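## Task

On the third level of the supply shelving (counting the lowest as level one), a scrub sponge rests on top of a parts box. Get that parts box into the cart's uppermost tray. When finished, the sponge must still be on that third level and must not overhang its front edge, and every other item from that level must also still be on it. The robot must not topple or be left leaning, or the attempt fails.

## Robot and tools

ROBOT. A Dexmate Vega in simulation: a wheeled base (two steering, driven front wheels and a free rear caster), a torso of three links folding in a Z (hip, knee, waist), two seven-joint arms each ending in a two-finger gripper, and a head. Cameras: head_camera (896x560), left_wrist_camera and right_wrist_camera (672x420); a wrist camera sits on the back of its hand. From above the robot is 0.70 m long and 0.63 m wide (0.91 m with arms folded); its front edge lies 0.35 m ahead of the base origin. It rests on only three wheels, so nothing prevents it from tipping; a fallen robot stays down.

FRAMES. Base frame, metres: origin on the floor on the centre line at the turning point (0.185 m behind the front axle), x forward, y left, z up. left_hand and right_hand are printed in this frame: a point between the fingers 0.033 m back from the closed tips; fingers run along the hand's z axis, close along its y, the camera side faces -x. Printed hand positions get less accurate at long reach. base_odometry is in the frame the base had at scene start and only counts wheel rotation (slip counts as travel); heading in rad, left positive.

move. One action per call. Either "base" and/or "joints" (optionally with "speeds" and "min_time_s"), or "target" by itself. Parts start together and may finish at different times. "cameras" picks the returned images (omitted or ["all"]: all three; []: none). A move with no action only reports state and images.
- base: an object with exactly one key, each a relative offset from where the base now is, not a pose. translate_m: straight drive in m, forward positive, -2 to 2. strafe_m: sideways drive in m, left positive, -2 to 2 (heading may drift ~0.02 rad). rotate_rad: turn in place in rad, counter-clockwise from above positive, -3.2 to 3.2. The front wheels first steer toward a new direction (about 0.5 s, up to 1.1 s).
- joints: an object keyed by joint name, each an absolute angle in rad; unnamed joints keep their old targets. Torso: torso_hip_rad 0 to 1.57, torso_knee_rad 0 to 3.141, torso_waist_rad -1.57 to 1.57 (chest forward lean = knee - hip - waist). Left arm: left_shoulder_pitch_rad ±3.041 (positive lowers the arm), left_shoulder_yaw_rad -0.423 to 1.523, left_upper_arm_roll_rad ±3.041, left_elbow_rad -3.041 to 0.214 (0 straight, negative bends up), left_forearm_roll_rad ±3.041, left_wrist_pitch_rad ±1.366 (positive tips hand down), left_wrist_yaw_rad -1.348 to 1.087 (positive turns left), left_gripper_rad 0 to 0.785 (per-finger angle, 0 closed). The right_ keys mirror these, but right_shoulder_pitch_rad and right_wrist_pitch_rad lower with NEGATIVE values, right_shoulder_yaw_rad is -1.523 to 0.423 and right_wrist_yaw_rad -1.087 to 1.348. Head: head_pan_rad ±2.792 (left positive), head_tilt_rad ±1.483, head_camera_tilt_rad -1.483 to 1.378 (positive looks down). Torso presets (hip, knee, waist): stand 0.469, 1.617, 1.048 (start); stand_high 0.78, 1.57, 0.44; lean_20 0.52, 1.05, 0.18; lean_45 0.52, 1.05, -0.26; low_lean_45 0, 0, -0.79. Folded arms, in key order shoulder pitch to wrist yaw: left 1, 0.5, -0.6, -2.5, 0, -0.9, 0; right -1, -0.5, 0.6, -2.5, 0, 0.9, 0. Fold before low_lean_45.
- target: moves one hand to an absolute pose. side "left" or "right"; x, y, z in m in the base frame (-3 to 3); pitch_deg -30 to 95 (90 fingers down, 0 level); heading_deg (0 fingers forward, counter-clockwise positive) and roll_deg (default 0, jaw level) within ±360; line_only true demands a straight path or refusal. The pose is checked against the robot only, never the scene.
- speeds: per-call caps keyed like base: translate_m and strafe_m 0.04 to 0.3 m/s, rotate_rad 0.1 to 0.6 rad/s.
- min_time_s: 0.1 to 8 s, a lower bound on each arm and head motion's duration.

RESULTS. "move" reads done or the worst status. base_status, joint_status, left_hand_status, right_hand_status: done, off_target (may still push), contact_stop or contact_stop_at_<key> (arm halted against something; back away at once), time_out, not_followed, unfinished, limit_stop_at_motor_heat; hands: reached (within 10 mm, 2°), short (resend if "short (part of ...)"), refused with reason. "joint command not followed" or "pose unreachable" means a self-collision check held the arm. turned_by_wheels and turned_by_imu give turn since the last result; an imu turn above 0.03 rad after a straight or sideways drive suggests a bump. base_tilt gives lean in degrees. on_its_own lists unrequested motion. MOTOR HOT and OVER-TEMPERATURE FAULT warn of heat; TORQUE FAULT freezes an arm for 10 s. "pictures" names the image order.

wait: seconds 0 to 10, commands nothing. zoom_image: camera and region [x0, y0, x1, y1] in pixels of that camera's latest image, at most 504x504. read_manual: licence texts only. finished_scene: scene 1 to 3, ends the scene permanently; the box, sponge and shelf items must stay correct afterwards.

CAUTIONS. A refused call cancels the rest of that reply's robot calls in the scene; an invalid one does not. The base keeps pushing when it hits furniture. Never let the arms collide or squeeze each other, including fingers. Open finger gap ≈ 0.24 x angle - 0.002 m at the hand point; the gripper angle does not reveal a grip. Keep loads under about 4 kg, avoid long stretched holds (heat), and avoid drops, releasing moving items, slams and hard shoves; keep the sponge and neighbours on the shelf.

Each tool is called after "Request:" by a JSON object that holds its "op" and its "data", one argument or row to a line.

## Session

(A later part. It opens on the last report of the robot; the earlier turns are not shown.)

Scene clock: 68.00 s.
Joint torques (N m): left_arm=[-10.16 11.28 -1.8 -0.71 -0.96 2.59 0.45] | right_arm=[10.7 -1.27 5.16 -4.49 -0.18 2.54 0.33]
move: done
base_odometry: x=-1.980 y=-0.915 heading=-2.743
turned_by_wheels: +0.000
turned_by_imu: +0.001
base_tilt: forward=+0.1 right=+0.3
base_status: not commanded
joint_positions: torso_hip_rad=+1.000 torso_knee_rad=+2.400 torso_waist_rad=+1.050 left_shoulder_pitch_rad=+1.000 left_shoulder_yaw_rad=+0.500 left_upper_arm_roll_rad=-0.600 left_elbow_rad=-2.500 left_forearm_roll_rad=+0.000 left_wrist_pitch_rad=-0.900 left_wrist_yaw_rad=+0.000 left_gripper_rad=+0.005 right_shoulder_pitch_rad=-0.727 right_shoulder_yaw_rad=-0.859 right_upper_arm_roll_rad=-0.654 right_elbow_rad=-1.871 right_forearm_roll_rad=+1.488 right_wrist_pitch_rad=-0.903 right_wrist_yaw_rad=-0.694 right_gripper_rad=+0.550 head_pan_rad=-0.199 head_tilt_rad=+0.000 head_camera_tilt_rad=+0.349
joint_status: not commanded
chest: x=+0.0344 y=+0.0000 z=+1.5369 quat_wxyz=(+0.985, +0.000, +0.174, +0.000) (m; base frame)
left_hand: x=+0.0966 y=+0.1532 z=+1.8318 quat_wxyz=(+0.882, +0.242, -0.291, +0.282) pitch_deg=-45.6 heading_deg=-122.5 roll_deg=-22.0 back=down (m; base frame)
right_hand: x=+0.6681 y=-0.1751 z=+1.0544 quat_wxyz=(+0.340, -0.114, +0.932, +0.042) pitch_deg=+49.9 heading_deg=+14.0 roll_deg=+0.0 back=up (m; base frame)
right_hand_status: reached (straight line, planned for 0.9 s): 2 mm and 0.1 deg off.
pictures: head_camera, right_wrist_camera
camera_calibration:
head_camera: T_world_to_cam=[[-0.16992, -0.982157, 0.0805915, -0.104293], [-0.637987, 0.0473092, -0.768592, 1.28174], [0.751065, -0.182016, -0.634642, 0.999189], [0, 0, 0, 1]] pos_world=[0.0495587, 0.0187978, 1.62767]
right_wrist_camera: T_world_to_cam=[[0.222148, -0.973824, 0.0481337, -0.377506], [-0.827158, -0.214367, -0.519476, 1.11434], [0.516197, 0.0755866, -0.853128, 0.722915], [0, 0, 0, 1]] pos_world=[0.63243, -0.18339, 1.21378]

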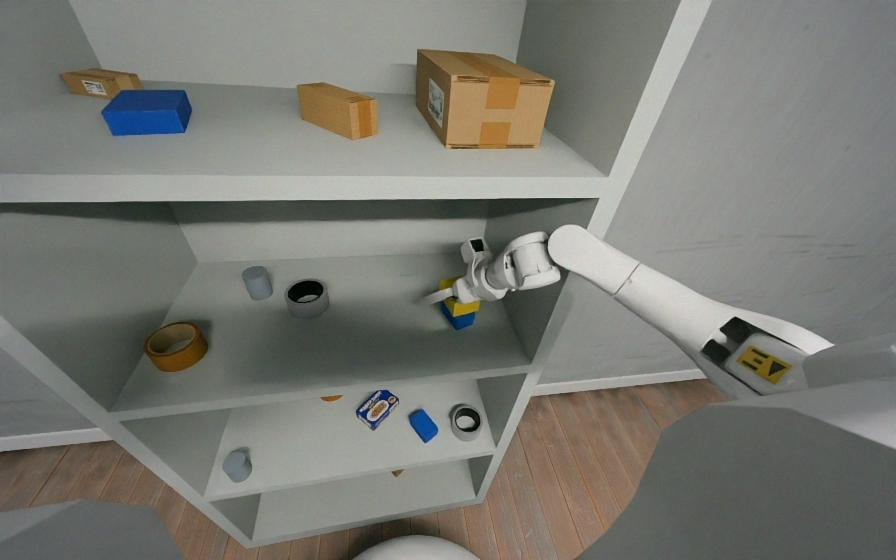

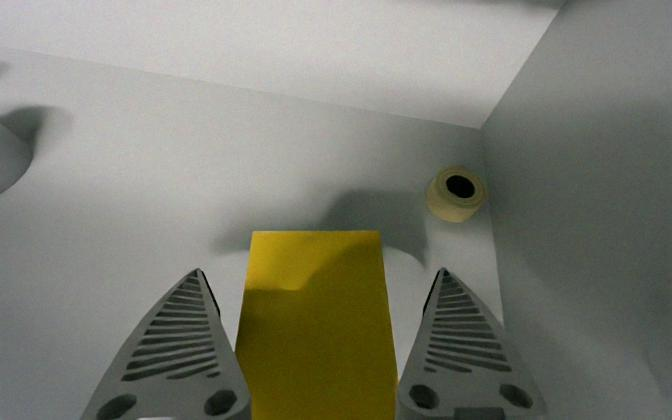

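Request:
{"op": "move", "data": {
  "joints": {"right_gripper_rad": 0.24},
  "cameras": ["right_wrist_camera"]
}}

Request:
{"op": "move", "data": {
  "target": {"side": "right", "x": 0.668, "y": -0.175, "z": 1.11, "pitch_deg": 49, "heading_deg": 14},
  "cameras": ["head_camera", "right_wrist_camera"]
}}

Request:
{"op": "zoom_image", "data": {
  "camera": "head_camera",
  "region": [400, 220, 540, 340]
}}

Scene clock: 69.47 s.
Joint torques (N m): left_arm=[-10.12 11.21 -2.09 0.12 -0.91 2.27 0.5] | right_arm=[11.08 -2.46 5.85 -4.04 -0.37 1.95 0.29]
move: done
base_odometry: x=-1.980 y=-0.915 heading=-2.743
turned_by_wheels: +0.000
turned_by_imu: +0.000
base_tilt: forward=+0.2 right=+0.2
base_status: not commanded
joint_positions: torso_hip_rad=+1.000 torso_knee_rad=+2.400 torso_waist_rad=+1.050 left_shoulder_pitch_rad=+1.000 left_shoulder_yaw_rad=+0.500 left_upper_arm_roll_rad=-0.600 left_elbow_rad=-2.500 left_forearm_roll_rad=+0.000 left_wrist_pitch_rad=-0.900 left_wrist_yaw_rad=+0.000 left_gripper_rad=+0.005 right_shoulder_pitch_rad=-0.728 right_shoulder_yaw_rad=-0.858 right_upper_arm_roll_rad=-0.657 right_elbow_rad=-1.867 right_forearm_roll_rad=+1.483 right_wrist_pitch_rad=-0.901 right_wrist_yaw_rad=-0.690 right_gripper_rad=+0.241 head_pan_rad=-0.199 head_tilt_rad=+0.000 head_camera_tilt_rad=+0.349
joint_status: all done
chest: x=+0.0344 y=+0.0000 z=+1.5369 quat_wxyz=(+0.985, +0.000, +0.174, +0.000) (m; base frame)
left_hand: x=+0.0966 y=+0.1532 z=+1.8318 quat_wxyz=(+0.882, +0.242, -0.291, +0.282) pitch_deg=-45.6 heading_deg=-122.5 roll_deg=-22.0 back=down (m; base frame)
right_hand: x=+0.6680 y=-0.1751 z=+1.0522 quat_wxyz=(+0.339, -0.115, +0.933, +0.042) pitch_deg=+50.0 heading_deg=+14.0 roll_deg=+0.0 back=up (m; base frame)
pictures: right_wrist_camera
camera_calibration:
right_wrist_camera: T_world_to_cam=[[0.222518, -0.973726, 0.0484147, -0.377882], [-0.827936, -0.214957, -0.517992, 1.11189], [0.514789, 0.0751785, -0.854014, 0.722868], [0, 0, 0, 1]] pos_world=[0.632533, -0.183289, 1.21158]

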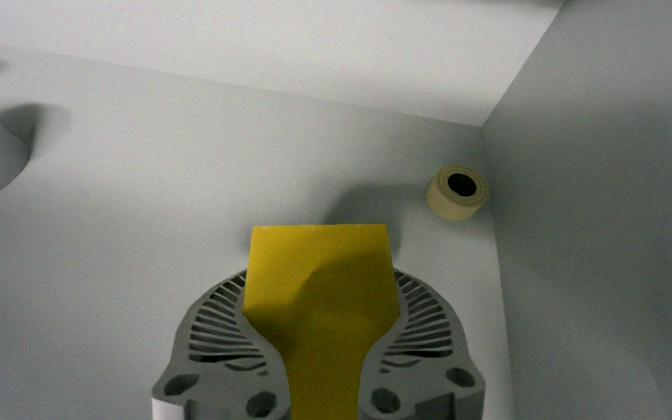

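Scene clock: 71.67 s.
Joint torques (N m): left_arm=[-9.73 10.66 -2.03 0.33 -0.93 2.51 0.56] | right_arm=[28.71 -7.73 15.96 -6.6 -0.62 1.7 -0.44]
move: done
base_odometry: x=-1.980 y=-0.915 heading=-2.743
turned_by_wheels: +0.000
turned_by_imu: +0.001
base_tilt: forward=+0.1 right=+0.3
base_status: not commanded
joint_positions: torso_hip_rad=+1.000 torso_knee_rad=+2.400 torso_waist_rad=+1.050 left_shoulder_pitch_rad=+1.000 left_shoulder_yaw_rad=+0.500 left_upper_arm_roll_rad=-0.600 left_elbow_rad=-2.500 left_forearm_roll_rad=+0.000 left_wrist_pitch_rad=-0.900 left_wrist_yaw_rad=+0.000 left_gripper_rad=+0.005 right_shoulder_pitch_rad=-0.693 right_shoulder_yaw_rad=-0.881 right_upper_arm_roll_rad=-0.582 right_elbow_rad=-1.943 right_forearm_roll_rad=+1.640 right_wrist_pitch_rad=-0.977 right_wrist_yaw_rad=-0.811 right_gripper_rad=+0.241 head_pan_rad=-0.199 head_tilt_rad=+0.000 head_camera_tilt_rad=+0.349
joint_status: not commanded
chest: x=+0.0344 y=+0.0000 z=+1.5369 quat_wxyz=(+0.985, +0.000, +0.174, +0.000) (m; base frame)
left_hand: x=+0.0966 y=+0.1532 z=+1.8318 quat_wxyz=(+0.882, +0.242, -0.291, +0.282) pitch_deg=-45.6 heading_deg=-122.5 roll_deg=-22.0 back=down (m; base frame)
right_hand: x=+0.6673 y=-0.1746 z=+1.1071 quat_wxyz=(+0.346, -0.114, +0.930, +0.043) pitch_deg=+49.1 heading_deg=+14.1 roll_deg=+0.1 back=up (m; base frame)
right_hand_status: reached (straight line, planned for 0.8 s): 3 mm and 0.1 deg off.
pictures: head_camera, right_wrist_camera
camera_calibration:
head_camera: T_world_to_cam=[[-0.16992, -0.982157, 0.0805915, -0.104293], [-0.637987, 0.0473092, -0.768592, 1.28174], [0.751065, -0.182016, -0.634642, 0.999189], [0, 0, 0, 1]] pos_world=[0.0495587, 0.0187978, 1.62767]
right_wrist_camera: T_world_to_cam=[[0.222313, -0.973822, 0.047417, -0.378788], [-0.820279, -0.213105, -0.530781, 1.14929], [0.526991, 0.0791043, -0.846181, 0.753965], [0, 0, 0, 1]] pos_world=[0.629613, -0.183595, 1.26597]

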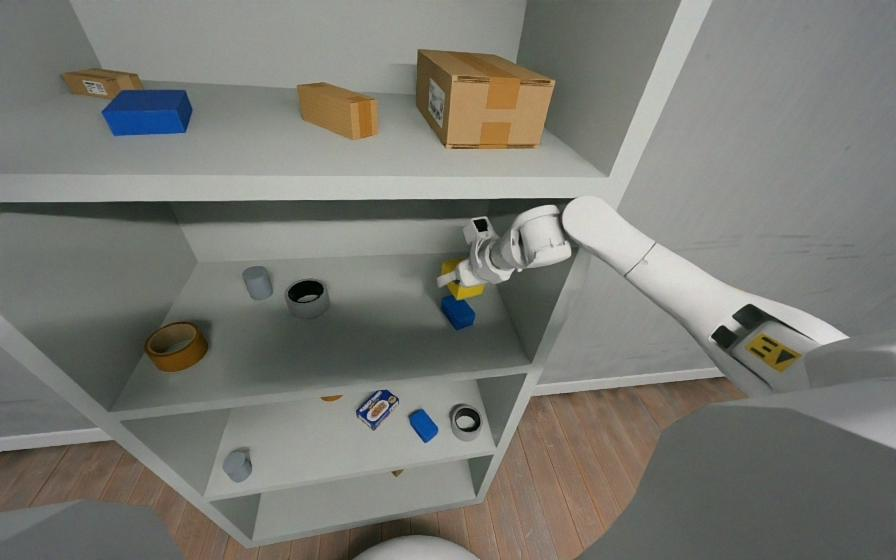

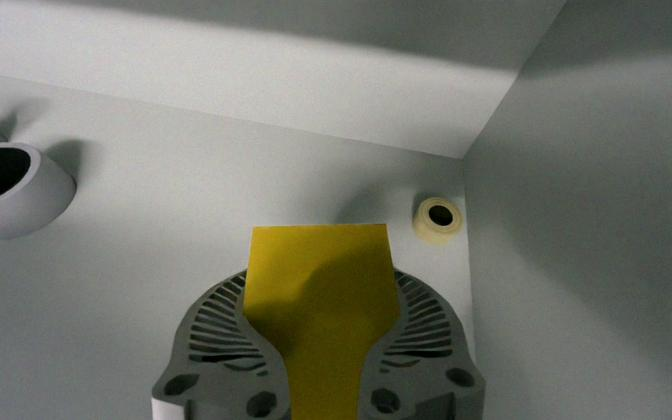

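Scaled by 3.600 from the camera's 896x560 image, which has a finer 960x600 frame.

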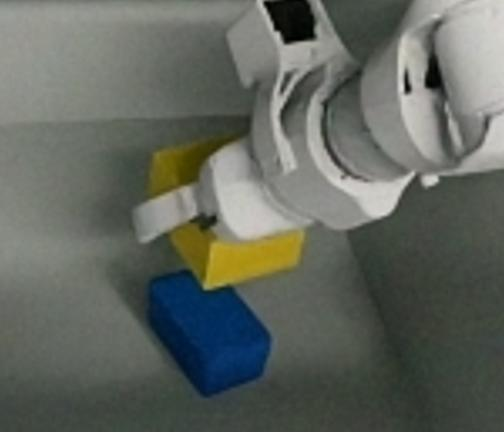

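Request:
{"op": "move", "data": {
  "target": {"side": "right", "x": 0.66, "y": 0.02, "z": 1.1, "pitch_deg": 49, "heading_deg": 14},
  "cameras": []
}}

Request:
{"op": "move", "data": {
  "target": {"side": "right", "x": 0.66, "y": 0.02, "z": 1.015, "pitch_deg": 50, "heading_deg": 14},
  "cameras": ["head_camera", "right_wrist_camera"]
}}

Request:
{"op": "zoom_image", "data": {
  "camera": "head_camera",
  "region": [330, 240, 500, 360]
}}

Scene clock: 77.77 s.
Joint torques (N m): left_arm=[-9.98 10.8 -2.12 0.12 -0.9 2.57 0.56] | right_arm=[25.95 3.25 6.56 -2.23 -0.8 2.48 -0.54]
move: done
base_odometry: x=-1.980 y=-0.915 heading=-2.743
turned_by_wheels: +0.000
turned_by_imu: +0.002
base_tilt: forward=+0.1 right=+0.2
base_status: not commanded
joint_positions: torso_hip_rad=+1.000 torso_knee_rad=+2.400 torso_waist_rad=+1.050 left_shoulder_pitch_rad=+1.000 left_shoulder_yaw_rad=+0.500 left_upper_arm_roll_rad=-0.600 left_elbow_rad=-2.500 left_forearm_roll_rad=+0.000 left_wrist_pitch_rad=-0.900 left_wrist_yaw_rad=+0.000 left_gripper_rad=+0.005 right_shoulder_pitch_rad=-0.002 right_shoulder_yaw_rad=-0.606 right_upper_arm_roll_rad=-1.596 right_elbow_rad=-1.843 right_forearm_roll_rad=+1.970 right_wrist_pitch_rad=-0.308 right_wrist_yaw_rad=-1.087 right_gripper_rad=+0.241 head_pan_rad=-0.199 head_tilt_rad=+0.000 head_camera_tilt_rad=+0.349
joint_status: not commanded
chest: x=+0.0343 y=+0.0000 z=+1.5369 quat_wxyz=(+0.985, +0.000, +0.174, +0.000) (m; base frame)
left_hand: x=+0.0965 y=+0.1532 z=+1.8318 quat_wxyz=(+0.882, +0.242, -0.291, +0.282) pitch_deg=-45.6 heading_deg=-122.5 roll_deg=-22.0 back=down (m; base frame)
right_hand: x=+0.6595 y=+0.0200 z=+1.0999 quat_wxyz=(+0.347, -0.114, +0.930, +0.043) pitch_deg=+49.0 heading_deg=+14.1 roll_deg=+0.1 back=up (m; base frame)
right_hand_status: reached (straight line, planned for 3.9 s): 0 mm and 0.1 deg off.
pictures: none
No camera images: "cameras" was empty.

Scene clock: 80.00 s.
Joint torques (N m): left_arm=[-11 11.71 -2.47 -0.14 -0.9 2.54 0.6] | right_arm=[1.35 -0.86 -1.7 6.99 0.77 0.11 0.63]
move: done
base_odometry: x=-1.980 y=-0.915 heading=-2.743
turned_by_wheels: +0.000
turned_by_imu: +0.000
base_tilt: forward=+0.1 right=+0.3
base_status: not commanded
joint_positions: torso_hip_rad=+1.000 torso_knee_rad=+2.400 torso_waist_rad=+1.050 left_shoulder_pitch_rad=+1.000 left_shoulder_yaw_rad=+0.500 left_upper_arm_roll_rad=-0.600 left_elbow_rad=-2.500 left_forearm_roll_rad=+0.000 left_wrist_pitch_rad=-0.900 left_wrist_yaw_rad=+0.000 left_gripper_rad=+0.005 right_shoulder_pitch_rad=-0.102 right_shoulder_yaw_rad=-0.532 right_upper_arm_roll_rad=-1.663 right_elbow_rad=-1.671 right_forearm_roll_rad=+1.848 right_wrist_pitch_rad=-0.248 right_wrist_yaw_rad=-0.964 right_gripper_rad=+0.241 head_pan_rad=-0.199 head_tilt_rad=+0.000 head_camera_tilt_rad=+0.349
joint_status: not commanded
chest: x=+0.0333 y=+0.0000 z=+1.5371 quat_wxyz=(+0.985, +0.000, +0.174, +0.000) (m; base frame)
left_hand: x=+0.0952 y=+0.1532 z=+1.8321 quat_wxyz=(+0.882, +0.242, -0.291, +0.282) pitch_deg=-45.5 heading_deg=-122.6 roll_deg=-22.0 back=down (m; base frame)
right_hand: x=+0.6603 y=+0.0206 z=+1.0197 quat_wxyz=(+0.341, -0.114, +0.932, +0.042) pitch_deg=+49.8 heading_deg=+14.0 roll_deg=+0.1 back=up (m; base frame)
right_hand_status: reached (straight line, planned for 0.9 s): 5 mm and 0.2 deg off.
pictures: head_camera, right_wrist_camera
camera_calibration:
head_camera: T_world_to_cam=[[-0.170031, -0.982155, 0.0803779, -0.104159], [-0.636984, 0.0473064, -0.769424, 1.28244], [0.751892, -0.182025, -0.633661, 0.998576], [0, 0, 0, 1]] pos_world=[0.0483645, 0.0187978, 1.62787]
right_wrist_camera: T_world_to_cam=[[0.222215, -0.973841, 0.0474715, -0.182933], [-0.826438, -0.213967, -0.520786, 1.13264], [0.51732, 0.0764943, -0.852367, 0.680968], [0, 0, 0, 1]] pos_world=[0.624428, 0.012109, 1.17898]

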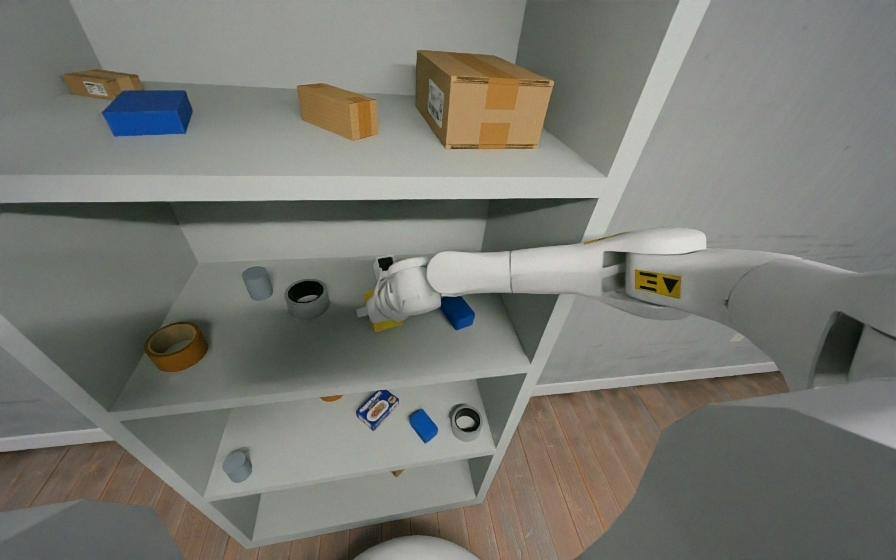

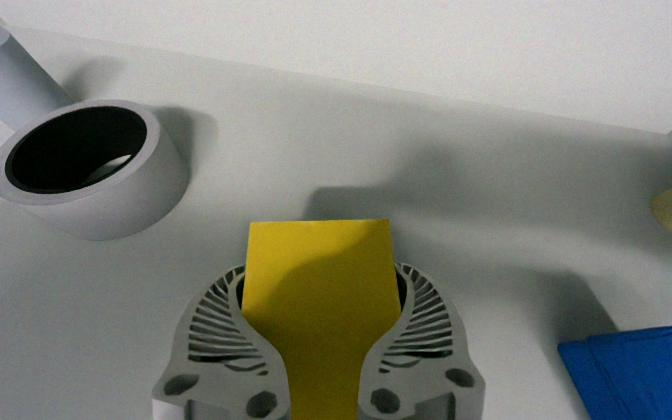

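Scaled by 2.965 from the camera's 896x560 image, which has a finer 960x600 frame.

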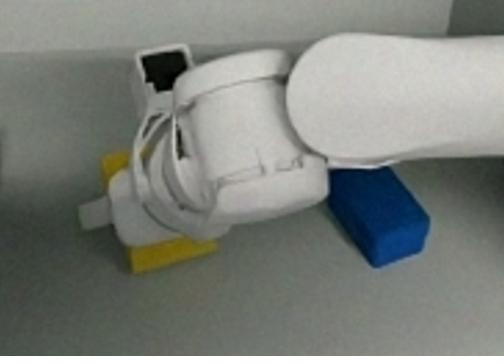

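Request:
{"op": "move", "data": {
  "joints": {"right_gripper_rad": 0.4},
  "cameras": []
}}

Request:
{"op": "move", "data": {
  "joints": {"right_gripper_rad": 0.7},
  "cameras": ["right_wrist_camera"]
}}

Request:
{"op": "move", "data": {
  "target": {"side": "right", "x": 0.655, "y": 0.02, "z": 1.11, "pitch_deg": 49, "heading_deg": 14, "line_only": true},
  "cameras": ["head_camera", "right_wrist_camera"]
}}

Scene clock: 81.73 s.
Joint torques (N m): left_arm=[-10.43 10.42 -2.08 -0.14 -0.92 2.46 0.39] | right_arm=[6.32 1.3 2.04 1.01 0.47 -0.36 0.13]
move: done
base_odometry: x=-1.980 y=-0.915 heading=-2.743
turned_by_wheels: +0.000
turned_by_imu: +0.001
base_tilt: forward=+0.2 right=+0.3
base_status: not commanded
joint_positions: torso_hip_rad=+1.000 torso_knee_rad=+2.400 torso_waist_rad=+1.050 left_shoulder_pitch_rad=+1.000 left_shoulder_yaw_rad=+0.500 left_upper_arm_roll_rad=-0.600 left_elbow_rad=-2.500 left_forearm_roll_rad=+0.000 left_wrist_pitch_rad=-0.900 left_wrist_yaw_rad=+0.000 left_gripper_rad=+0.005 right_shoulder_pitch_rad=-0.105 right_shoulder_yaw_rad=-0.530 right_upper_arm_roll_rad=-1.665 right_elbow_rad=-1.664 right_forearm_roll_rad=+1.844 right_wrist_pitch_rad=-0.246 right_wrist_yaw_rad=-0.960 right_gripper_rad=+0.400 head_pan_rad=-0.199 head_tilt_rad=+0.000 head_camera_tilt_rad=+0.349
joint_status: all done
chest: x=+0.0338 y=+0.0000 z=+1.5370 quat_wxyz=(+0.985, +0.000, +0.174, +0.000) (m; base frame)
left_hand: x=+0.0958 y=+0.1532 z=+1.8319 quat_wxyz=(+0.882, +0.242, -0.291, +0.282) pitch_deg=-45.5 heading_deg=-122.6 roll_deg=-22.0 back=down (m; base frame)
right_hand: x=+0.6602 y=+0.0202 z=+1.0162 quat_wxyz=(+0.340, -0.114, +0.932, +0.042) pitch_deg=+49.9 heading_deg=+14.0 roll_deg=+0.0 back=up (m; base frame)
pictures: none
No camera images: "cameras" was empty.

Scene clock: 82.57 s.
Joint torques (N m): left_arm=[-9.55 10.17 -2.04 -0.46 -0.91 2.41 0.58] | right_arm=[12.59 -0.6 5.45 -0.13 -0.55 1.1 0.5]
move: done
base_odometry: x=-1.980 y=-0.915 heading=-2.743
turned_by_wheels: +0.000
turned_by_imu: +0.000
base_tilt: forward=+0.2 right=+0.3
base_status: not commanded
joint_positions: torso_hip_rad=+1.000 torso_knee_rad=+2.400 torso_waist_rad=+1.050 left_shoulder_pitch_rad=+1.000 left_shoulder_yaw_rad=+0.500 left_upper_arm_roll_rad=-0.600 left_elbow_rad=-2.500 left_forearm_roll_rad=+0.000 left_wrist_pitch_rad=-0.900 left_wrist_yaw_rad=+0.000 left_gripper_rad=+0.005 right_shoulder_pitch_rad=-0.105 right_shoulder_yaw_rad=-0.530 right_upper_arm_roll_rad=-1.666 right_elbow_rad=-1.664 right_forearm_roll_rad=+1.844 right_wrist_pitch_rad=-0.246 right_wrist_yaw_rad=-0.960 right_gripper_rad=+0.700 head_pan_rad=-0.199 head_tilt_rad=+0.000 head_camera_tilt_rad=+0.349
joint_status: all done
chest: x=+0.0341 y=+0.0000 z=+1.5369 quat_wxyz=(+0.985, +0.000, +0.174, +0.000) (m; base frame)
left_hand: x=+0.0963 y=+0.1532 z=+1.8319 quat_wxyz=(+0.882, +0.242, -0.291, +0.282) pitch_deg=-45.6 heading_deg=-122.5 roll_deg=-22.0 back=down (m; base frame)
right_hand: x=+0.6600 y=+0.0200 z=+1.0154 quat_wxyz=(+0.340, -0.115, +0.933, +0.042) pitch_deg=+50.0 heading_deg=+14.0 roll_deg=+0.0 back=up (m; base frame)
pictures: right_wrist_camera
camera_calibration:
right_wrist_camera: T_world_to_cam=[[0.222521, -0.973732, 0.0482762, -0.184283], [-0.827748, -0.214859, -0.518333, 1.1284], [0.51509, 0.0753796, -0.853815, 0.680475], [0, 0, 0, 1]] pos_world=[0.624532, 0.0117108, 1.17478]

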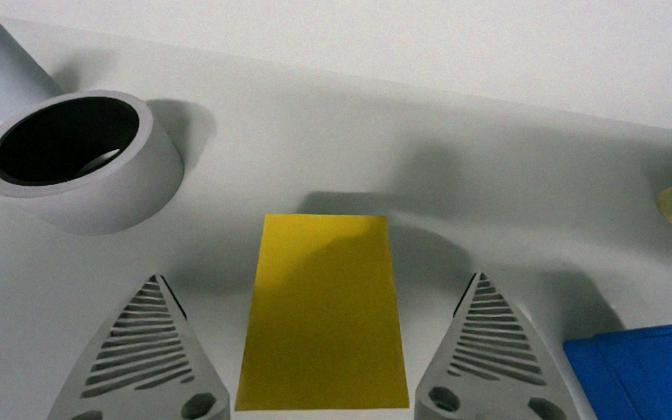

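Scene clock: 85.10 s.
Joint torques (N m): left_arm=[-9.31 11.58 -1.9 -0.47 -0.86 3.11 0.49] | right_arm=[23.45 -2.4 6.81 -4.93 -0.87 2.32 -0.5]
move: done
base_odometry: x=-1.980 y=-0.915 heading=-2.743
turned_by_wheels: +0.000
turned_by_imu: +0.001
base_tilt: forward=+0.1 right=+0.3
base_status: not commanded
joint_positions: torso_hip_rad=+1.000 torso_knee_rad=+2.400 torso_waist_rad=+1.050 left_shoulder_pitch_rad=+1.000 left_shoulder_yaw_rad=+0.500 left_upper_arm_roll_rad=-0.600 left_elbow_rad=-2.500 left_forearm_roll_rad=+0.000 left_wrist_pitch_rad=-0.900 left_wrist_yaw_rad=+0.000 left_gripper_rad=+0.005 right_shoulder_pitch_rad=+0.081 right_shoulder_yaw_rad=-0.610 right_upper_arm_roll_rad=-1.684 right_elbow_rad=-1.874 right_forearm_roll_rad=+2.023 right_wrist_pitch_rad=-0.245 right_wrist_yaw_rad=-1.084 right_gripper_rad=+0.700 head_pan_rad=-0.199 head_tilt_rad=+0.000 head_camera_tilt_rad=+0.349
joint_status: not commanded
chest: x=+0.0342 y=+0.0000 z=+1.5369 quat_wxyz=(+0.985, +0.000, +0.174, +0.000) (m; base frame)
left_hand: x=+0.0963 y=+0.1532 z=+1.8318 quat_wxyz=(+0.882, +0.242, -0.291, +0.282) pitch_deg=-45.6 heading_deg=-122.5 roll_deg=-22.0 back=down (m; base frame)
right_hand: x=+0.6552 y=+0.0202 z=+1.1076 quat_wxyz=(+0.347, -0.114, +0.930, +0.043) pitch_deg=+49.0 heading_deg=+14.0 roll_deg=+0.0 back=up (m; base frame)
right_hand_status: reached (straight line, planned for 1.2 s): 2 mm and 0.1 deg off.
pictures: head_camera, right_wrist_camera
camera_calibration:
head_camera: T_world_to_cam=[[-0.169953, -0.982154, 0.0805528, -0.104279], [-0.637815, 0.0473195, -0.768734, 1.28178], [0.751204, -0.182027, -0.634475, 0.999134], [0, 0, 0, 1]] pos_world=[0.0492597, 0.0187978, 1.62767]
right_wrist_camera: T_world_to_cam=[[0.221788, -0.973943, 0.0473786, -0.185981], [-0.819486, -0.212506, -0.532244, 1.18225], [0.528444, 0.0792191, -0.845264, 0.743454], [0, 0, 0, 1]] pos_world=[0.61721, 0.0112046, 1.26647]

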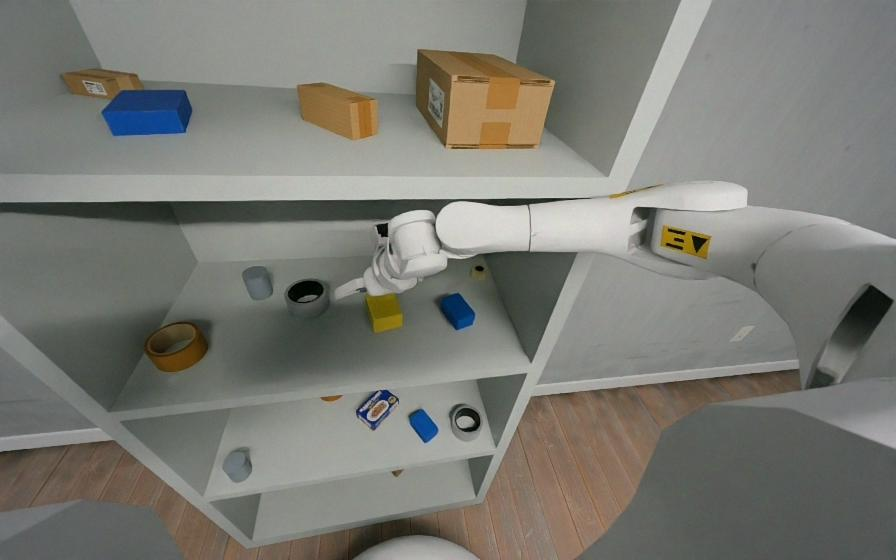

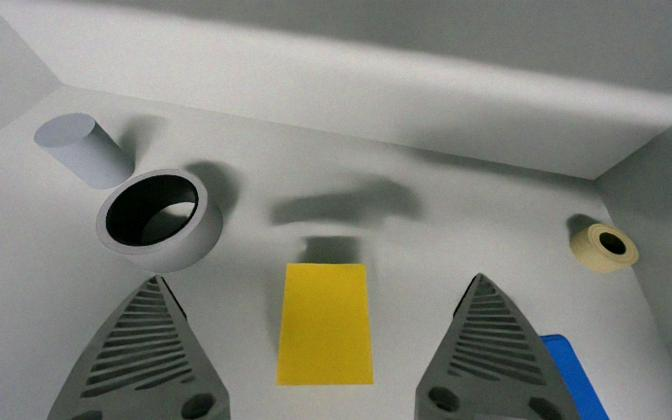

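Request:
{"op": "move", "data": {
  "joints": {"right_gripper_rad": 0.45},
  "cameras": []
}}

Request:
{"op": "move", "data": {
  "target": {"side": "right", "x": 0.655, "y": -0.175, "z": 1.1, "pitch_deg": 49, "heading_deg": 17},
  "cameras": ["head_camera", "right_wrist_camera"]
}}

Request:
{"op": "zoom_image", "data": {
  "camera": "right_wrist_camera",
  "region": [180, 150, 480, 420]
}}

Request:
{"op": "zoom_image", "data": {
  "camera": "head_camera",
  "region": [340, 230, 540, 360]
}}

Scene clock: 86.33 s.
Joint torques (N m): left_arm=[-9.67 10.65 -2.47 0 -0.87 2.55 0.43] | right_arm=[24.99 -0.34 6.58 -5.19 -0.74 1.31 -0.43]
move: done
base_odometry: x=-1.980 y=-0.915 heading=-2.743
turned_by_wheels: +0.000
turned_by_imu: +0.000
base_tilt: forward=+0.1 right=+0.3
base_status: not commanded
joint_positions: torso_hip_rad=+1.000 torso_knee_rad=+2.400 torso_waist_rad=+1.050 left_shoulder_pitch_rad=+1.000 left_shoulder_yaw_rad=+0.500 left_upper_arm_roll_rad=-0.600 left_elbow_rad=-2.500 left_forearm_roll_rad=+0.000 left_wrist_pitch_rad=-0.900 left_wrist_yaw_rad=+0.000 left_gripper_rad=+0.005 right_shoulder_pitch_rad=+0.086 right_shoulder_yaw_rad=-0.611 right_upper_arm_roll_rad=-1.686 right_elbow_rad=-1.879 right_forearm_roll_rad=+2.027 right_wrist_pitch_rad=-0.244 right_wrist_yaw_rad=-1.087 right_gripper_rad=+0.450 head_pan_rad=-0.199 head_tilt_rad=+0.000 head_camera_tilt_rad=+0.349
joint_status: all done
chest: x=+0.0342 y=+0.0000 z=+1.5369 quat_wxyz=(+0.985, +0.000, +0.174, +0.000) (m; base frame)
left_hand: x=+0.0963 y=+0.1532 z=+1.8318 quat_wxyz=(+0.882, +0.242, -0.291, +0.282) pitch_deg=-45.6 heading_deg=-122.5 roll_deg=-22.0 back=down (m; base frame)
right_hand: x=+0.6549 y=+0.0201 z=+1.1095 quat_wxyz=(+0.347, -0.114, +0.930, +0.043) pitch_deg=+49.0 heading_deg=+14.0 roll_deg=+0.0 back=up (m; base frame)
pictures: none
No camera images: "cameras" was empty.

Scene clock: 90.03 s.
Joint torques (N m): left_arm=[-10.33 11.29 -2.33 -0.3 -0.89 2.4 0.46] | right_arm=[21.27 -2.63 6.32 -4.94 -0.64 1.69 0.52]
move: done
base_odometry: x=-1.980 y=-0.915 heading=-2.743
turned_by_wheels: +0.000
turned_by_imu: +0.001
base_tilt: forward=+0.2 right=+0.2
base_status: not commanded
joint_positions: torso_hip_rad=+1.000 torso_knee_rad=+2.400 torso_waist_rad=+1.050 left_shoulder_pitch_rad=+1.000 left_shoulder_yaw_rad=+0.500 left_upper_arm_roll_rad=-0.600 left_elbow_rad=-2.500 left_forearm_roll_rad=+0.000 left_wrist_pitch_rad=-0.900 left_wrist_yaw_rad=+0.000 left_gripper_rad=+0.005 right_shoulder_pitch_rad=+0.138 right_shoulder_yaw_rad=-1.181 right_upper_arm_roll_rad=-1.746 right_elbow_rad=-2.041 right_forearm_roll_rad=+1.814 right_wrist_pitch_rad=-0.418 right_wrist_yaw_rad=-0.642 right_gripper_rad=+0.450 head_pan_rad=-0.199 head_tilt_rad=+0.000 head_camera_tilt_rad=+0.349
joint_status: not commanded
chest: x=+0.0342 y=+0.0000 z=+1.5369 quat_wxyz=(+0.985, +0.000, +0.174, +0.000) (m; base frame)
left_hand: x=+0.0963 y=+0.1532 z=+1.8318 quat_wxyz=(+0.882, +0.242, -0.291, +0.282) pitch_deg=-45.6 heading_deg=-122.5 roll_deg=-22.0 back=down (m; base frame)
right_hand: x=+0.6552 y=-0.1731 z=+1.0998 quat_wxyz=(+0.346, -0.138, +0.926, +0.052) pitch_deg=+49.0 heading_deg=+17.0 roll_deg=+0.0 back=up (m; base frame)
right_hand_status: reached (straight line, planned for 2.2 s): 2 mm and 0.0 deg off.
pictures: head_camera, right_wrist_camera
camera_calibration:
head_camera: T_world_to_cam=[[-0.169953, -0.982154, 0.0805528, -0.104279], [-0.637815, 0.0473195, -0.768734, 1.28178], [0.751204, -0.182027, -0.634475, 0.999134], [0, 0, 0, 1]] pos_world=[0.0492597, 0.0187978, 1.62767]
right_wrist_camera: T_world_to_cam=[[0.271759, -0.961164, 0.0480699, -0.405232], [-0.807001, -0.254814, -0.532747, 1.1221], [0.524306, 0.105986, -0.844908, 0.75913], [0, 0, 0, 1]] pos_world=[0.617646, -0.184024, 1.25867]

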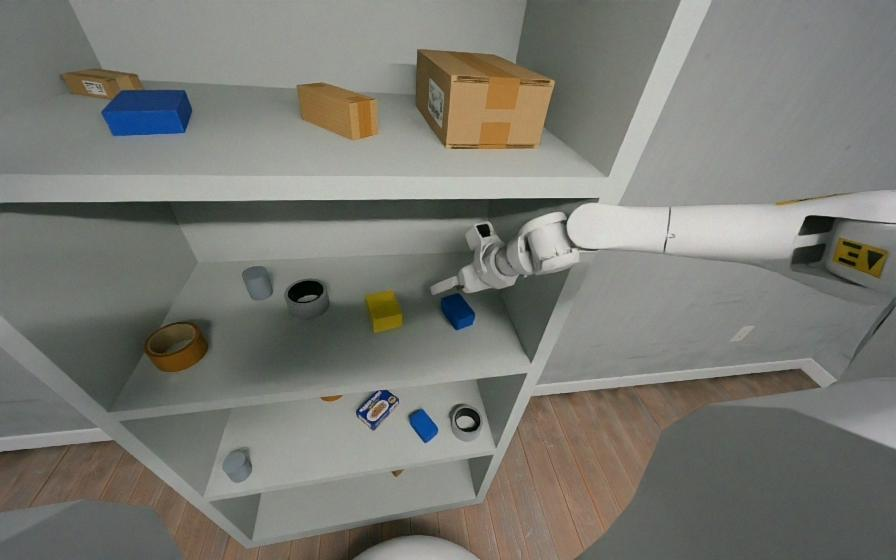

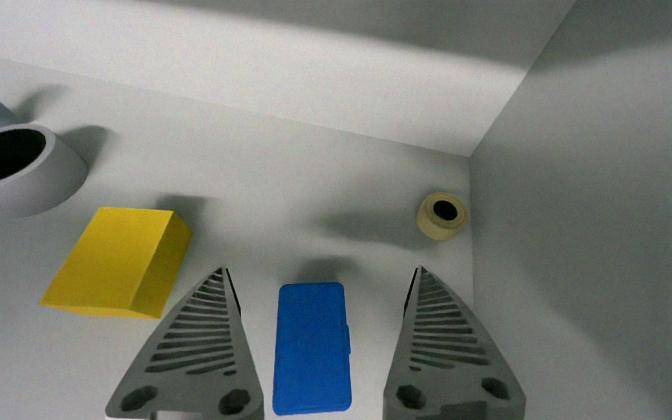

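Scaled by 1.680 from the camera's 672x420 image, which has a finer 960x600 frame.

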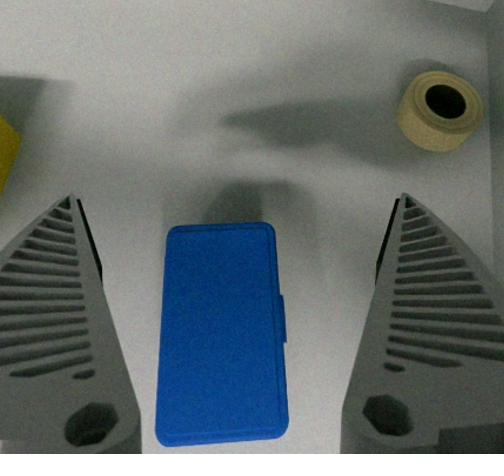

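Scaled by 2.520 from the camera's 896x560 image, which has a finer 960x600 frame.

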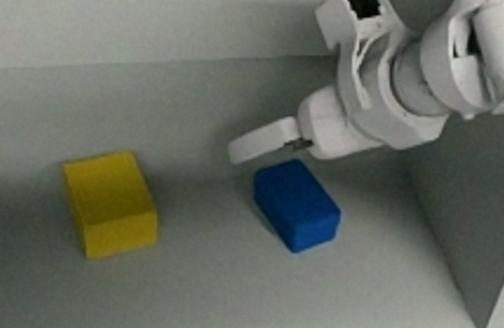

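Request:
{"op": "move", "data": {
  "target": {"side": "right", "x": 0.645, "y": -0.167, "z": 1.06, "pitch_deg": 50, "heading_deg": 19},
  "cameras": ["right_wrist_camera"]
}}

Request:
{"op": "move", "data": {
  "target": {"side": "right", "x": 0.645, "y": -0.167, "z": 1.01, "pitch_deg": 52, "heading_deg": 19},
  "cameras": ["head_camera", "right_wrist_camera"]
}}

Request:
{"op": "zoom_image", "data": {
  "camera": "head_camera",
  "region": [340, 230, 540, 360]
}}

Scene clock: 92.23 s.
Joint torques (N m): left_arm=[-9.23 11.76 -1.96 -0.72 -0.92 2.57 0.53] | right_arm=[11.25 0.21 6.66 0.81 -0.73 2.71 0.3]
move: done
base_odometry: x=-1.980 y=-0.915 heading=-2.743
turned_by_wheels: +0.000
turned_by_imu: +0.001
base_tilt: forward=+0.2 right=+0.3
base_status: not commanded
joint_positions: torso_hip_rad=+1.000 torso_knee_rad=+2.400 torso_waist_rad=+1.050 left_shoulder_pitch_rad=+1.000 left_shoulder_yaw_rad=+0.500 left_upper_arm_roll_rad=-0.600 left_elbow_rad=-2.500 left_forearm_roll_rad=+0.000 left_wrist_pitch_rad=-0.900 left_wrist_yaw_rad=+0.000 left_gripper_rad=+0.005 right_shoulder_pitch_rad=+0.086 right_shoulder_yaw_rad=-1.151 right_upper_arm_roll_rad=-1.775 right_elbow_rad=-1.999 right_forearm_roll_rad=+1.746 right_wrist_pitch_rad=-0.386 right_wrist_yaw_rad=-0.592 right_gripper_rad=+0.450 head_pan_rad=-0.199 head_tilt_rad=+0.000 head_camera_tilt_rad=+0.349
joint_status: not commanded
chest: x=+0.0342 y=+0.0000 z=+1.5369 quat_wxyz=(+0.985, +0.000, +0.174, +0.000) (m; base frame)
left_hand: x=+0.0963 y=+0.1532 z=+1.8318 quat_wxyz=(+0.882, +0.242, -0.291, +0.282) pitch_deg=-45.6 heading_deg=-122.5 roll_deg=-22.0 back=down (m; base frame)
right_hand: x=+0.6459 y=-0.1676 z=+1.0632 quat_wxyz=(+0.338, -0.154, +0.927, +0.056) pitch_deg=+49.9 heading_deg=+18.8 roll_deg=+0.0 back=up (m; base frame)
right_hand_status: reached (straight line, planned for 0.6 s): 3 mm and 0.2 deg off.
pictures: right_wrist_camera
camera_calibration:
right_wrist_camera: T_world_to_cam=[[0.303685, -0.951545, 0.0483573, -0.414869], [-0.806248, -0.283695, -0.519116, 1.07662], [0.507681, 0.11866, -0.853334, 0.754253], [0, 0, 0, 1]] pos_world=[0.611091, -0.178835, 1.22258]

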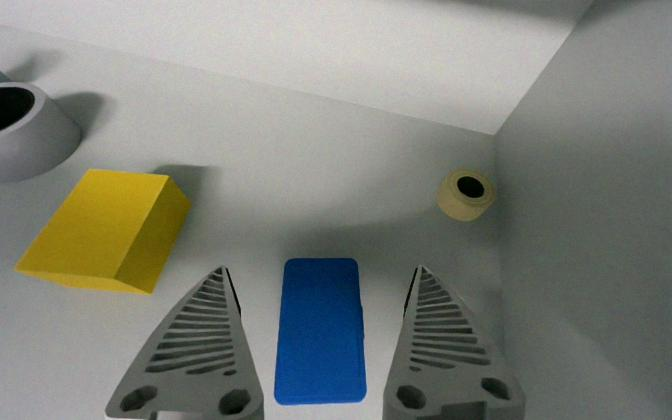

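Scene clock: 94.23 s.
Joint torques (N m): left_arm=[-10.5 10.42 -2.44 -0.19 -0.87 2.82 0.64] | right_arm=[-5.36 4.21 -3.46 6.53 0.3 -1.47 0.6]
move: done
base_odometry: x=-1.980 y=-0.915 heading=-2.744
turned_by_wheels: +0.000
turned_by_imu: +0.000
base_tilt: forward=+0.1 right=+0.3
base_status: not commanded
joint_positions: torso_hip_rad=+1.000 torso_knee_rad=+2.399 torso_waist_rad=+1.050 left_shoulder_pitch_rad=+1.000 left_shoulder_yaw_rad=+0.500 left_upper_arm_roll_rad=-0.600 left_elbow_rad=-2.500 left_forearm_roll_rad=+0.000 left_wrist_pitch_rad=-0.900 left_wrist_yaw_rad=+0.000 left_gripper_rad=+0.005 right_shoulder_pitch_rad=+0.023 right_shoulder_yaw_rad=-1.066 right_upper_arm_roll_rad=-1.800 right_elbow_rad=-1.876 right_forearm_roll_rad=+1.708 right_wrist_pitch_rad=-0.347 right_wrist_yaw_rad=-0.548 right_gripper_rad=+0.450 head_pan_rad=-0.199 head_tilt_rad=+0.000 head_camera_tilt_rad=+0.349
joint_status: not commanded
chest: x=+0.0329 y=+0.0000 z=+1.5372 quat_wxyz=(+0.985, +0.000, +0.173, +0.000) (m; base frame)
left_hand: x=+0.0945 y=+0.1532 z=+1.8322 quat_wxyz=(+0.882, +0.242, -0.291, +0.282) pitch_deg=-45.5 heading_deg=-122.6 roll_deg=-21.9 back=down (m; base frame)
right_hand: x=+0.6457 y=-0.1666 z=+1.0149 quat_wxyz=(+0.324, -0.156, +0.932, +0.054) pitch_deg=+51.7 heading_deg=+19.0 roll_deg=+0.0 back=up (m; base frame)
right_hand_status: reached (straight line, planned for 0.7 s): 5 mm and 0.3 deg off.
pictures: head_camera, right_wrist_camera
camera_calibration:
head_camera: T_world_to_cam=[[-0.170082, -0.982154, 0.0802894, -0.104122], [-0.636591, 0.0473145, -0.769749, 1.28265], [0.752213, -0.182032, -0.633277, 0.99845], [0, 0, 0, 1]] pos_world=[0.0477667, 0.0187978, 1.62797]
right_wrist_camera: T_world_to_cam=[[0.307562, -0.950258, 0.0491531, -0.414731], [-0.820078, -0.290918, -0.492788, 1.03264], [0.482575, 0.111253, -0.86876, 0.743644], [0, 0, 0, 1]] pos_world=[0.615533, -0.176422, 1.1753]

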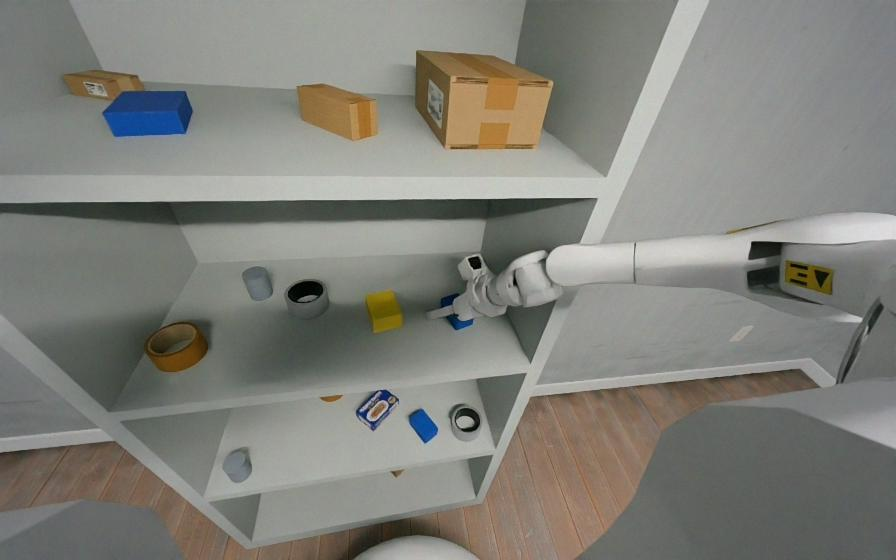

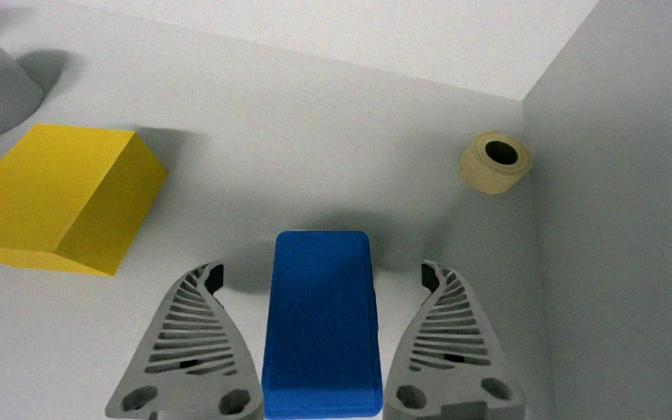

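Scaled by 2.520 from the camera's 896x560 image, which has a finer 960x600 frame.

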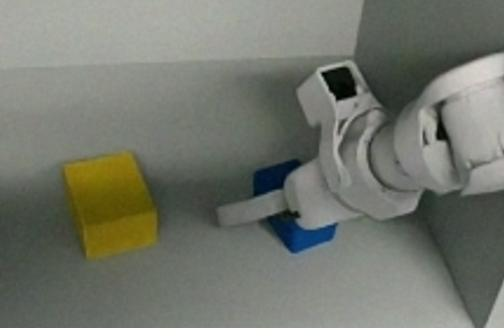

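Request:
{"op": "move", "data": {
  "target": {"side": "right", "x": 0.645, "y": -0.167, "z": 1.018, "pitch_deg": 52, "heading_deg": 19},
  "cameras": []
}}

Request:
{"op": "move", "data": {
  "joints": {"right_gripper_rad": 0.13},
  "cameras": ["right_wrist_camera"]
}}

Request:
{"op": "move", "data": {
  "target": {"side": "right", "x": 0.645, "y": -0.167, "z": 1.06, "pitch_deg": 50, "heading_deg": 19},
  "cameras": ["head_camera", "right_wrist_camera"]
}}

Request:
{"op": "zoom_image", "data": {
  "camera": "head_camera",
  "region": [340, 230, 540, 360]
}}

Scene clock: 95.43 s.
Joint torques (N m): left_arm=[-10.63 11.29 -2.34 -0.25 -0.83 2.68 0.4] | right_arm=[6.91 -0.52 1.7 0.2 0.28 -1.58 -0.36]
move: done
base_odometry: x=-1.980 y=-0.915 heading=-2.744
turned_by_wheels: +0.000
turned_by_imu: +0.000
base_tilt: forward=+0.1 right=+0.3
base_status: not commanded
joint_positions: torso_hip_rad=+1.001 torso_knee_rad=+2.399 torso_waist_rad=+1.050 left_shoulder_pitch_rad=+1.000 left_shoulder_yaw_rad=+0.500 left_upper_arm_roll_rad=-0.600 left_elbow_rad=-2.500 left_forearm_roll_rad=+0.000 left_wrist_pitch_rad=-0.900 left_wrist_yaw_rad=+0.000 left_gripper_rad=+0.005 right_shoulder_pitch_rad=+0.029 right_shoulder_yaw_rad=-1.068 right_upper_arm_roll_rad=-1.798 right_elbow_rad=-1.878 right_forearm_roll_rad=+1.714 right_wrist_pitch_rad=-0.356 right_wrist_yaw_rad=-0.550 right_gripper_rad=+0.450 head_pan_rad=-0.199 head_tilt_rad=+0.000 head_camera_tilt_rad=+0.349
joint_status: not commanded
chest: x=+0.0327 y=+0.0000 z=+1.5372 quat_wxyz=(+0.985, +0.000, +0.173, +0.000) (m; base frame)
left_hand: x=+0.0944 y=+0.1532 z=+1.8322 quat_wxyz=(+0.882, +0.242, -0.291, +0.282) pitch_deg=-45.5 heading_deg=-122.6 roll_deg=-21.9 back=down (m; base frame)
right_hand: x=+0.6454 y=-0.1668 z=+1.0171 quat_wxyz=(+0.322, -0.156, +0.932, +0.054) pitch_deg=+51.9 heading_deg=+19.0 roll_deg=+0.0 back=up (m; base frame)
right_hand_status: reached (straight line, planned for 0.2 s): 1 mm and 0.1 deg off.
pictures: none
No camera images: "cameras" was empty.

Scene clock: 96.47 s.
Joint torques (N m): left_arm=[-10.44 10.98 -2.38 -0.48 -1.02 1.91 0.46] | right_arm=[12.03 -2.68 6.73 -2.52 0.5 -0.85 -0.23]
move: done
base_odometry: x=-1.980 y=-0.915 heading=-2.743
turned_by_wheels: +0.000
turned_by_imu: +0.001
base_tilt: forward=+0.2 right=+0.3
base_status: not commanded
joint_positions: torso_hip_rad=+1.000 torso_knee_rad=+2.400 torso_waist_rad=+1.050 left_shoulder_pitch_rad=+1.000 left_shoulder_yaw_rad=+0.500 left_upper_arm_roll_rad=-0.600 left_elbow_rad=-2.500 left_forearm_roll_rad=+0.000 left_wrist_pitch_rad=-0.900 left_wrist_yaw_rad=+0.000 left_gripper_rad=+0.005 right_shoulder_pitch_rad=+0.032 right_shoulder_yaw_rad=-1.069 right_upper_arm_roll_rad=-1.798 right_elbow_rad=-1.880 right_forearm_roll_rad=+1.717 right_wrist_pitch_rad=-0.359 right_wrist_yaw_rad=-0.551 right_gripper_rad=+0.131 head_pan_rad=-0.199 head_tilt_rad=+0.000 head_camera_tilt_rad=+0.349
joint_status: all done
chest: x=+0.0336 y=+0.0000 z=+1.5370 quat_wxyz=(+0.985, +0.000, +0.174, +0.000) (m; base frame)
left_hand: x=+0.0955 y=+0.1532 z=+1.8320 quat_wxyz=(+0.882, +0.242, -0.291, +0.282) pitch_deg=-45.5 heading_deg=-122.6 roll_deg=-22.0 back=down (m; base frame)
right_hand: x=+0.6455 y=-0.1669 z=+1.0174 quat_wxyz=(+0.321, -0.156, +0.933, +0.054) pitch_deg=+52.0 heading_deg=+19.0 roll_deg=+0.0 back=up (m; base frame)
pictures: right_wrist_camera
camera_calibration:
right_wrist_camera: T_world_to_cam=[[0.308152, -0.950091, 0.0486673, -0.414842], [-0.822626, -0.291807, -0.48799, 1.03031], [0.477837, 0.11034, -0.871491, 0.751627], [0, 0, 0, 1]] pos_world=[0.616241, -0.17642, 1.17801]

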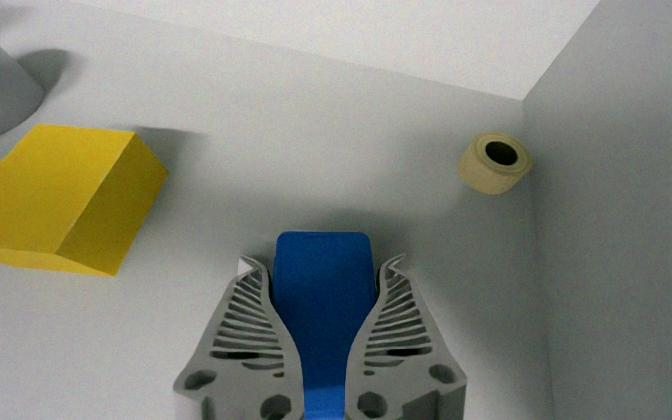

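Scene clock: 98.37 s.
Joint torques (N m): left_arm=[-10.82 10.69 -2.16 -0.29 -0.99 3.02 0.47] | right_arm=[22.63 -2.47 12.53 -5.05 -0.42 1.97 -0.2]
move: done
base_odometry: x=-1.980 y=-0.915 heading=-2.743
turned_by_wheels: +0.000
turned_by_imu: +0.001
base_tilt: forward=+0.1 right=+0.3
base_status: not commanded
joint_positions: torso_hip_rad=+1.000 torso_knee_rad=+2.400 torso_waist_rad=+1.050 left_shoulder_pitch_rad=+1.000 left_shoulder_yaw_rad=+0.500 left_upper_arm_roll_rad=-0.600 left_elbow_rad=-2.500 left_forearm_roll_rad=+0.000 left_wrist_pitch_rad=-0.900 left_wrist_yaw_rad=+0.000 left_gripper_rad=+0.005 right_shoulder_pitch_rad=+0.079 right_shoulder_yaw_rad=-1.142 right_upper_arm_roll_rad=-1.780 right_elbow_rad=-1.986 right_forearm_roll_rad=+1.740 right_wrist_pitch_rad=-0.382 right_wrist_yaw_rad=-0.585 right_gripper_rad=+0.130 head_pan_rad=-0.199 head_tilt_rad=+0.000 head_camera_tilt_rad=+0.349
joint_status: not commanded
chest: x=+0.0342 y=+0.0000 z=+1.5369 quat_wxyz=(+0.985, +0.000, +0.174, +0.000) (m; base frame)
left_hand: x=+0.0963 y=+0.1532 z=+1.8318 quat_wxyz=(+0.882, +0.242, -0.291, +0.282) pitch_deg=-45.6 heading_deg=-122.5 roll_deg=-22.0 back=down (m; base frame)
right_hand: x=+0.6449 y=-0.1672 z=+1.0566 quat_wxyz=(+0.336, -0.155, +0.927, +0.056) pitch_deg=+50.2 heading_deg=+19.0 roll_deg=+0.0 back=up (m; base frame)
right_hand_status: reached (straight line, planned for 0.7 s): 3 mm and 0.2 deg off.
pictures: head_camera, right_wrist_camera
camera_calibration:
head_camera: T_world_to_cam=[[-0.170016, -0.98215, 0.0804782, -0.104155], [-0.637797, 0.0474154, -0.768743, 1.28179], [0.751205, -0.182028, -0.634474, 0.999132], [0, 0, 0, 1]] pos_world=[0.0492599, 0.018798, 1.62767]
right_wrist_camera: T_world_to_cam=[[0.30666, -0.950609, 0.047973, -0.415209], [-0.807965, -0.286625, -0.514819, 1.06859], [0.503142, 0.119114, -0.855956, 0.754875], [0, 0, 0, 1]] pos_world=[0.6109, -0.178335, 1.21619]

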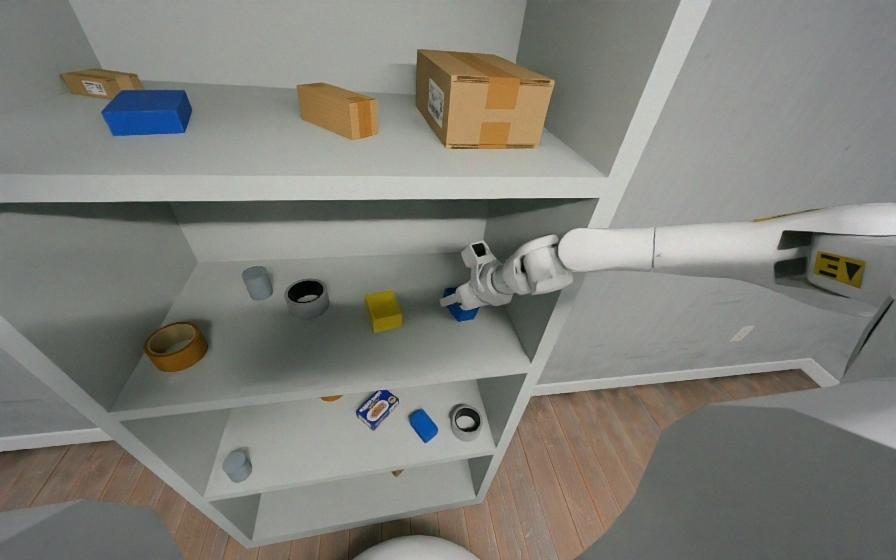

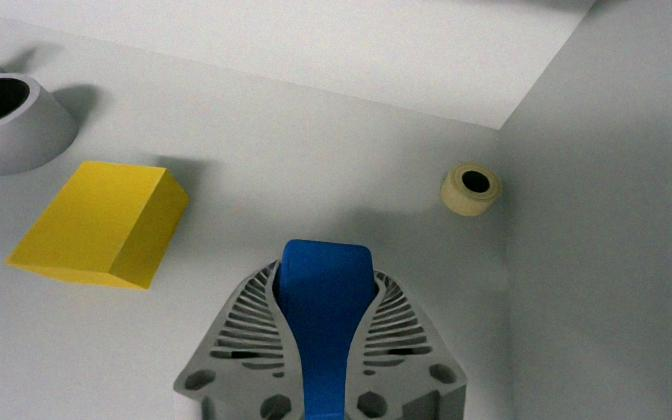

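Scaled by 2.520 from the camera's 896x560 image, which has a finer 960x600 frame.

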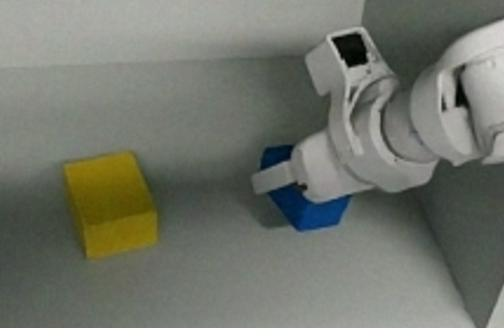

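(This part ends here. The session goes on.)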